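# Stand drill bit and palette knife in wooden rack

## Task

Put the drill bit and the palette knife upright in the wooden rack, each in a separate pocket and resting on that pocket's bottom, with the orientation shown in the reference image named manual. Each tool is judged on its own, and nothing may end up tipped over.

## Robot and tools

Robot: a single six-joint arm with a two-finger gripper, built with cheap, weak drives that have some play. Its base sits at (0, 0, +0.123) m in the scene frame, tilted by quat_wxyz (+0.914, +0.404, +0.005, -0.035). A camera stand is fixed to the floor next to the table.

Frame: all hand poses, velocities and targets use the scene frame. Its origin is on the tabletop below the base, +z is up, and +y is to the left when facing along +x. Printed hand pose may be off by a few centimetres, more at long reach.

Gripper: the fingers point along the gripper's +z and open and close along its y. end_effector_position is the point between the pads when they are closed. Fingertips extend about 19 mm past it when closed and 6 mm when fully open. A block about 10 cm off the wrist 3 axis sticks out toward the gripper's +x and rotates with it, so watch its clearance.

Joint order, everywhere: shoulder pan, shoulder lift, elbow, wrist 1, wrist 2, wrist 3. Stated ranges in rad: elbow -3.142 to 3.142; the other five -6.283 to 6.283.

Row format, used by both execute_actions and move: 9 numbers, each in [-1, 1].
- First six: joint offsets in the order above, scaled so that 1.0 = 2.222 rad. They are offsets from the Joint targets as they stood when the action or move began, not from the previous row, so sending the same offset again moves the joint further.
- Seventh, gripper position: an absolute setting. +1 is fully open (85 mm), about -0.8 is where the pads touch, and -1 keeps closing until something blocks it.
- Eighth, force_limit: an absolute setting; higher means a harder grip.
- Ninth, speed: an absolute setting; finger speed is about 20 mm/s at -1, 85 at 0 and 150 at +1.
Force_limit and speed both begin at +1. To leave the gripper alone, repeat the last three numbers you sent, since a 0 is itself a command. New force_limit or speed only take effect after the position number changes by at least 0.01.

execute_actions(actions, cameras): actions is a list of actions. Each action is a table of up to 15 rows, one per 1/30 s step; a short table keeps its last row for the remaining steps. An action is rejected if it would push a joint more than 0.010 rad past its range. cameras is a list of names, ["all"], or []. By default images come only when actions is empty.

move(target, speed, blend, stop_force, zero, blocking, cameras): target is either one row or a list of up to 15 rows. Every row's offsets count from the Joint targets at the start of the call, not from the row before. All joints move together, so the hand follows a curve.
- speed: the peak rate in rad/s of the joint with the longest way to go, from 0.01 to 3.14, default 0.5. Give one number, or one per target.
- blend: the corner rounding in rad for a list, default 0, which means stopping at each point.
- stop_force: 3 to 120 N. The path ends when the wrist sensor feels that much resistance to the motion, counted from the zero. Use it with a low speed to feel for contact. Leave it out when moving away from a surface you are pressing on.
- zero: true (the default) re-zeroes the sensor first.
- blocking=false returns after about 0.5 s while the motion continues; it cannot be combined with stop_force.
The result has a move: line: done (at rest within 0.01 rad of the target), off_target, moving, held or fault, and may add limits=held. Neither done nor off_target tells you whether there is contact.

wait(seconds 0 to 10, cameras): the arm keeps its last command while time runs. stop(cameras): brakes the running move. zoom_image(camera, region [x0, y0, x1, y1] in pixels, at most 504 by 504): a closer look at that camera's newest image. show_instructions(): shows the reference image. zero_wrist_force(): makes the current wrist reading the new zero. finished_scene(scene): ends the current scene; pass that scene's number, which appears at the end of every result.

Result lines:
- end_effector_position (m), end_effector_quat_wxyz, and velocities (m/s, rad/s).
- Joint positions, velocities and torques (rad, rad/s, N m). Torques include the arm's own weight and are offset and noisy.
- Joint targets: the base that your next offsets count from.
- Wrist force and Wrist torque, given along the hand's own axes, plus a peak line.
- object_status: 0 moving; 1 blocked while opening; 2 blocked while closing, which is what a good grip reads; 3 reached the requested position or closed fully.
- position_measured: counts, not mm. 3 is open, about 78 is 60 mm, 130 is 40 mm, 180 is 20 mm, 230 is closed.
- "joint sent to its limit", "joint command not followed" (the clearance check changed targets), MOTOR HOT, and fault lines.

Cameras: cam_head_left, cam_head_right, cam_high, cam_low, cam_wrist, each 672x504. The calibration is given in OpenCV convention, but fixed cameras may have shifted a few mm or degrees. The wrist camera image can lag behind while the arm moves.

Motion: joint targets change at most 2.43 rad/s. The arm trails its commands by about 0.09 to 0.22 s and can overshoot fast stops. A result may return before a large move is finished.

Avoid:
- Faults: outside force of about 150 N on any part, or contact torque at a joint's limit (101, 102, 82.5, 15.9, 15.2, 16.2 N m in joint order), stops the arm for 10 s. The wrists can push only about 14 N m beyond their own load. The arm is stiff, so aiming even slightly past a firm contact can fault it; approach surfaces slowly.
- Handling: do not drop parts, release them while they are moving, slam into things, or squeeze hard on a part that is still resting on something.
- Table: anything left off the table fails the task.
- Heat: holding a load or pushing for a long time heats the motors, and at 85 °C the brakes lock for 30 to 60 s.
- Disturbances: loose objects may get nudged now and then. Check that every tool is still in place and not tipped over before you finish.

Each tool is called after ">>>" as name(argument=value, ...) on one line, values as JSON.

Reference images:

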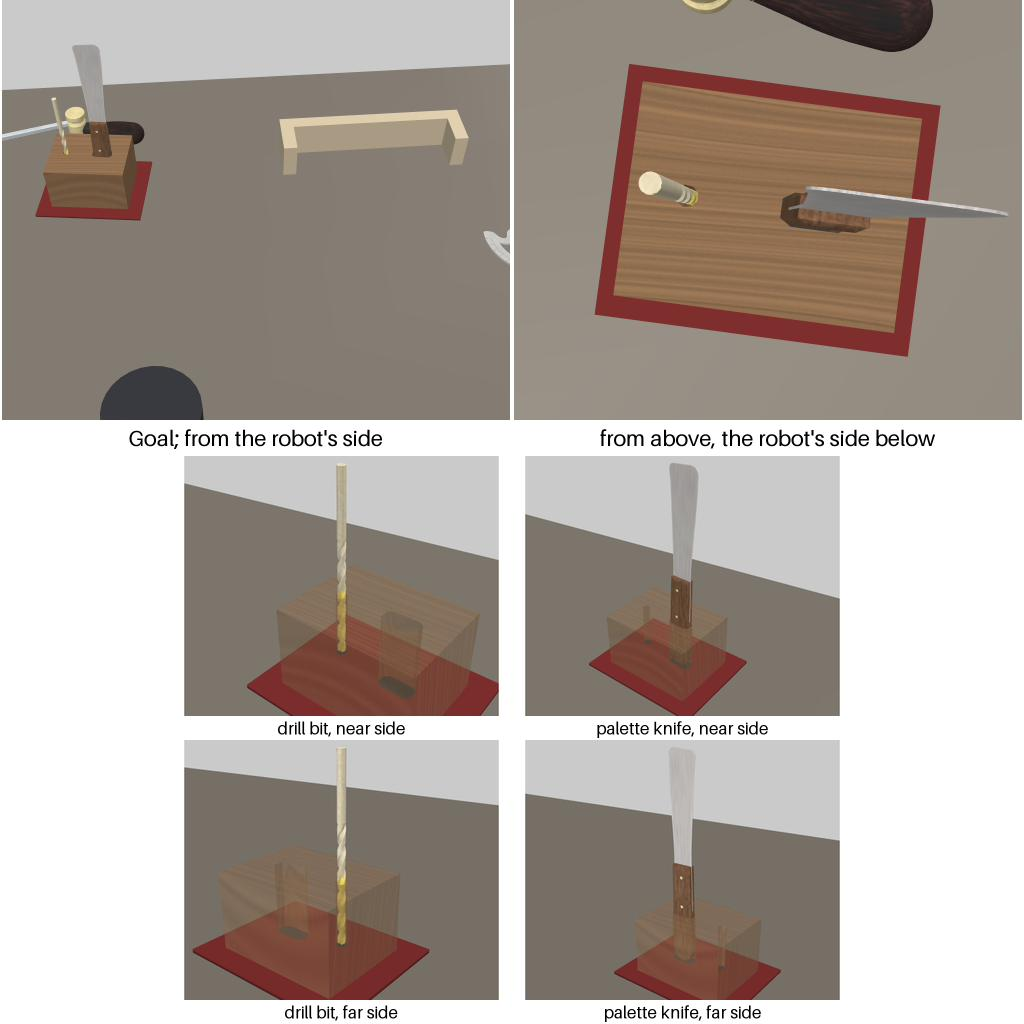

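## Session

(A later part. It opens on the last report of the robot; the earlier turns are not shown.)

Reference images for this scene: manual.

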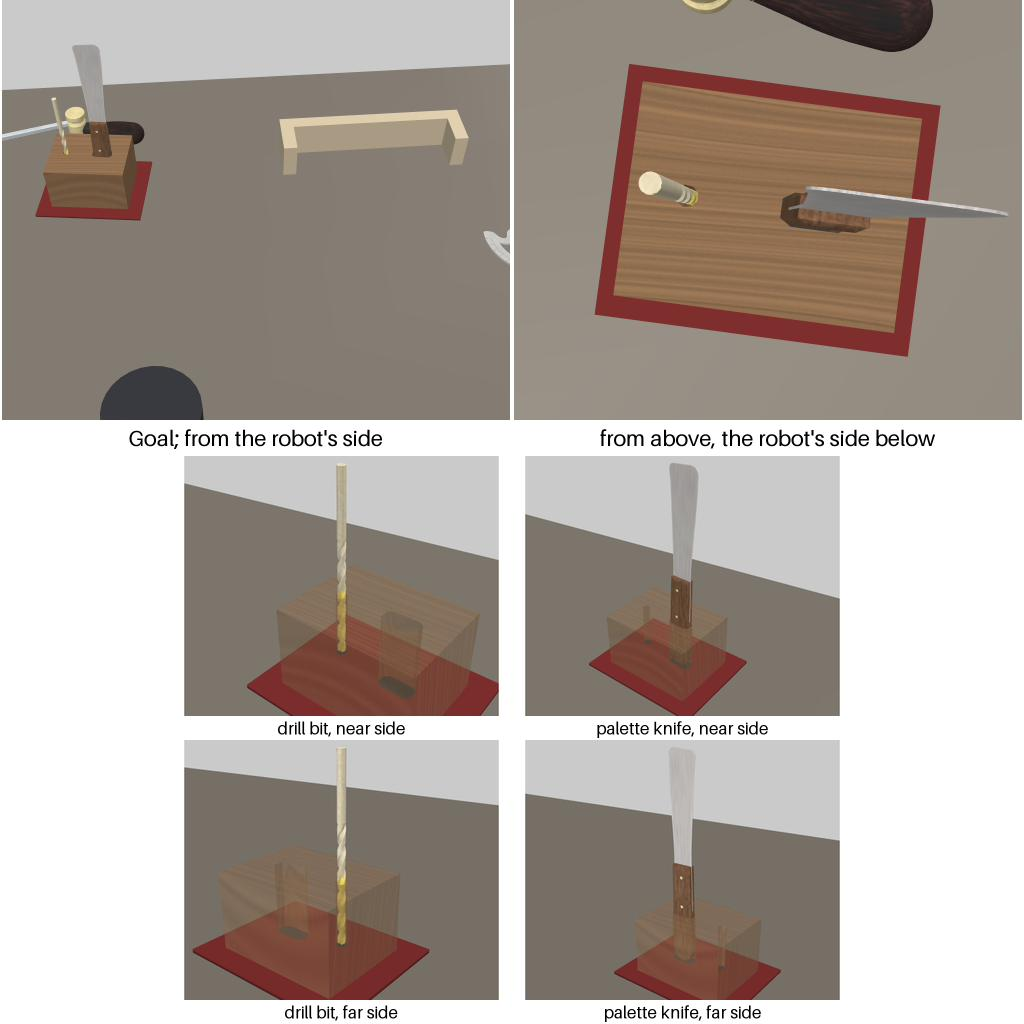

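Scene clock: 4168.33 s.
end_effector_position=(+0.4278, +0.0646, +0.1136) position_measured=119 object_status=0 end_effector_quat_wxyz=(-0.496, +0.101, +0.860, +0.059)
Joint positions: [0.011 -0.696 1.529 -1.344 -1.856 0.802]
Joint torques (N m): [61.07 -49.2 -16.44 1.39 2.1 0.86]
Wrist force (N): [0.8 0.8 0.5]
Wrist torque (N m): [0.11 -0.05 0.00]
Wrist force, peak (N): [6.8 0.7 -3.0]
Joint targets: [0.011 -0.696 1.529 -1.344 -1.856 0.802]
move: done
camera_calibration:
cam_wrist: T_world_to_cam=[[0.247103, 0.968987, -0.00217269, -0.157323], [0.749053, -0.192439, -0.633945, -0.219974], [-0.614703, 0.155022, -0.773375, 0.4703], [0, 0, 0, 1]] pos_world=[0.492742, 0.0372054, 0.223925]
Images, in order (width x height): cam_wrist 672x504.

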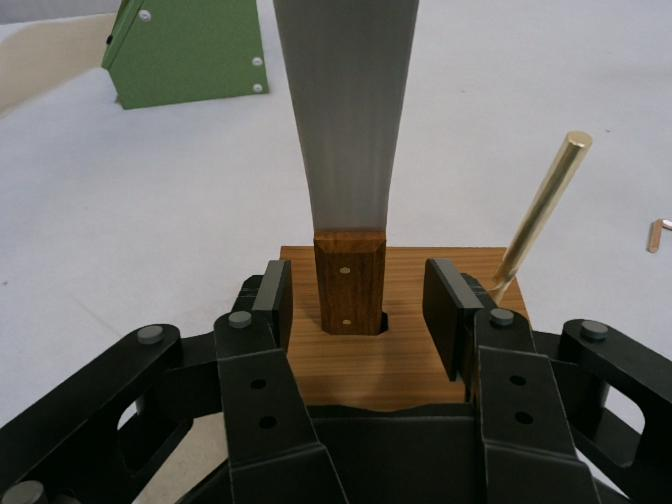

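>>> move(target=[[0.00653, 0.01062, -0.05099, 0.04095, 0.00558, 0.00374, 0.08, -0.3, -1], [0.0126, 0.0252, -0.10671, 0.08285, 0.01089, 0.0068, 0.08, -0.3, -1]], speed=0.08, blend=0.02, cameras=["cam_high", "cam_low", "cam_wrist"])

Scene clock: 4225.83 s.
end_effector_position=(+0.4867, +0.0500, +0.1487) position_measured=119 object_status=3 end_effector_quat_wxyz=(-0.496, +0.102, +0.860, +0.059)
Joint positions: [0.039 -0.64 1.291 -1.159 -1.832 0.817]
Joint torques (N m): [59.8 -33.49 -0.81 -0.84 2.72 0.35]
Wrist force (N): [0.4 1.2 0.3]
Wrist torque (N m): [0.15 -0.01 -0.05]
Wrist force, peak (N): [1.0 0.8 1.0]
Joint targets: [0.039 -0.640 1.291 -1.159 -1.832 0.817]
move: done
camera_calibration:
cam_wrist: T_world_to_cam=[[0.247914, 0.968777, -0.00294757, -0.157967], [0.749214, -0.193654, -0.633384, -0.244697], [-0.614179, 0.154817, -0.773832, 0.53575], [0, 0, 0, 1]] pos_world=[0.55154, 0.0227047, 0.259128]
Images, in order (width x height): cam_high 672x504, cam_low 672x504, cam_wrist 672x504.

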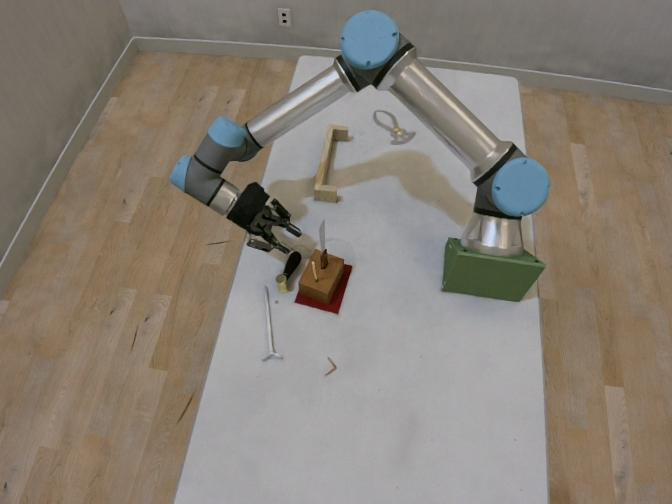

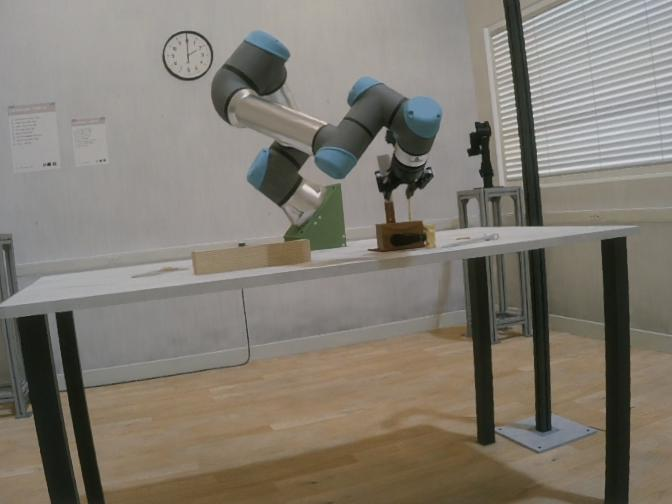

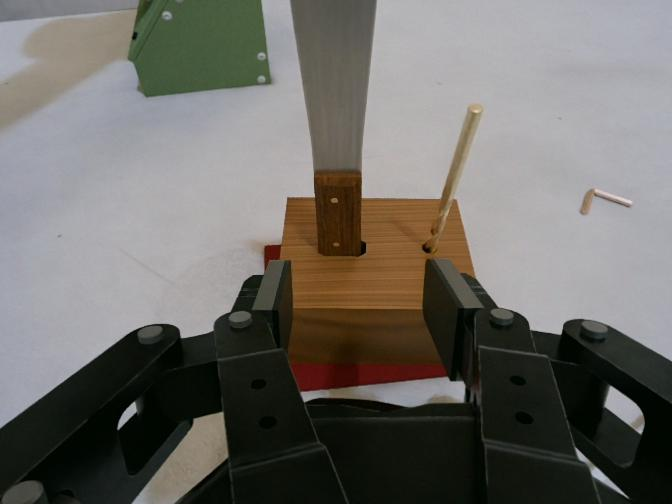

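>>> zoom_image(camera="cam_wrist", region=[260, 80, 512, 280])

>>> zoom_image(camera="cam_high", region=[272, 206, 372, 322])

>>> zoom_image(camera="cam_low", region=[350, 140, 510, 260])

Scaled by 2.000 from the camera's 672x504 image, which has a finer 960x720 frame.

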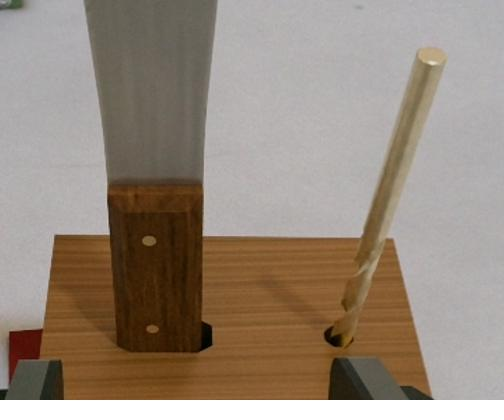

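Scaled by 4.345 from the camera's 672x504 image, which has a finer 960x720 frame.

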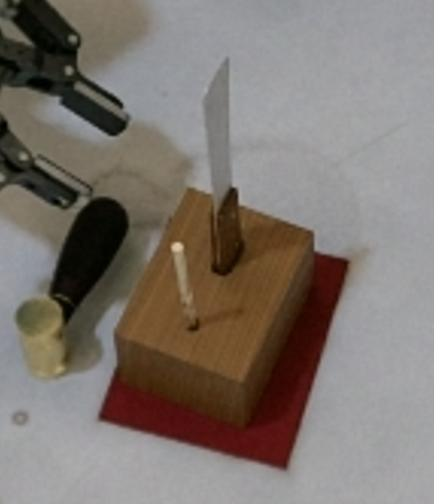

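Scaled by 3.150 from the camera's 672x504 image, which has a finer 960x720 frame.

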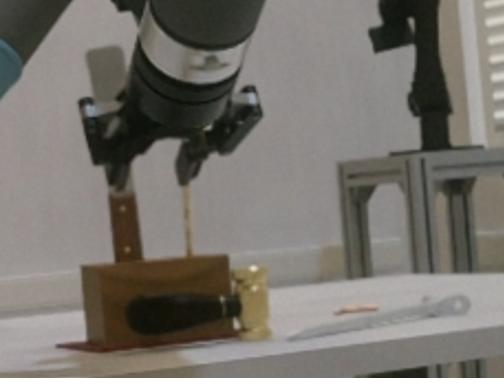

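>>> finished_scene(scene=1)

The scene is finished: the task was done.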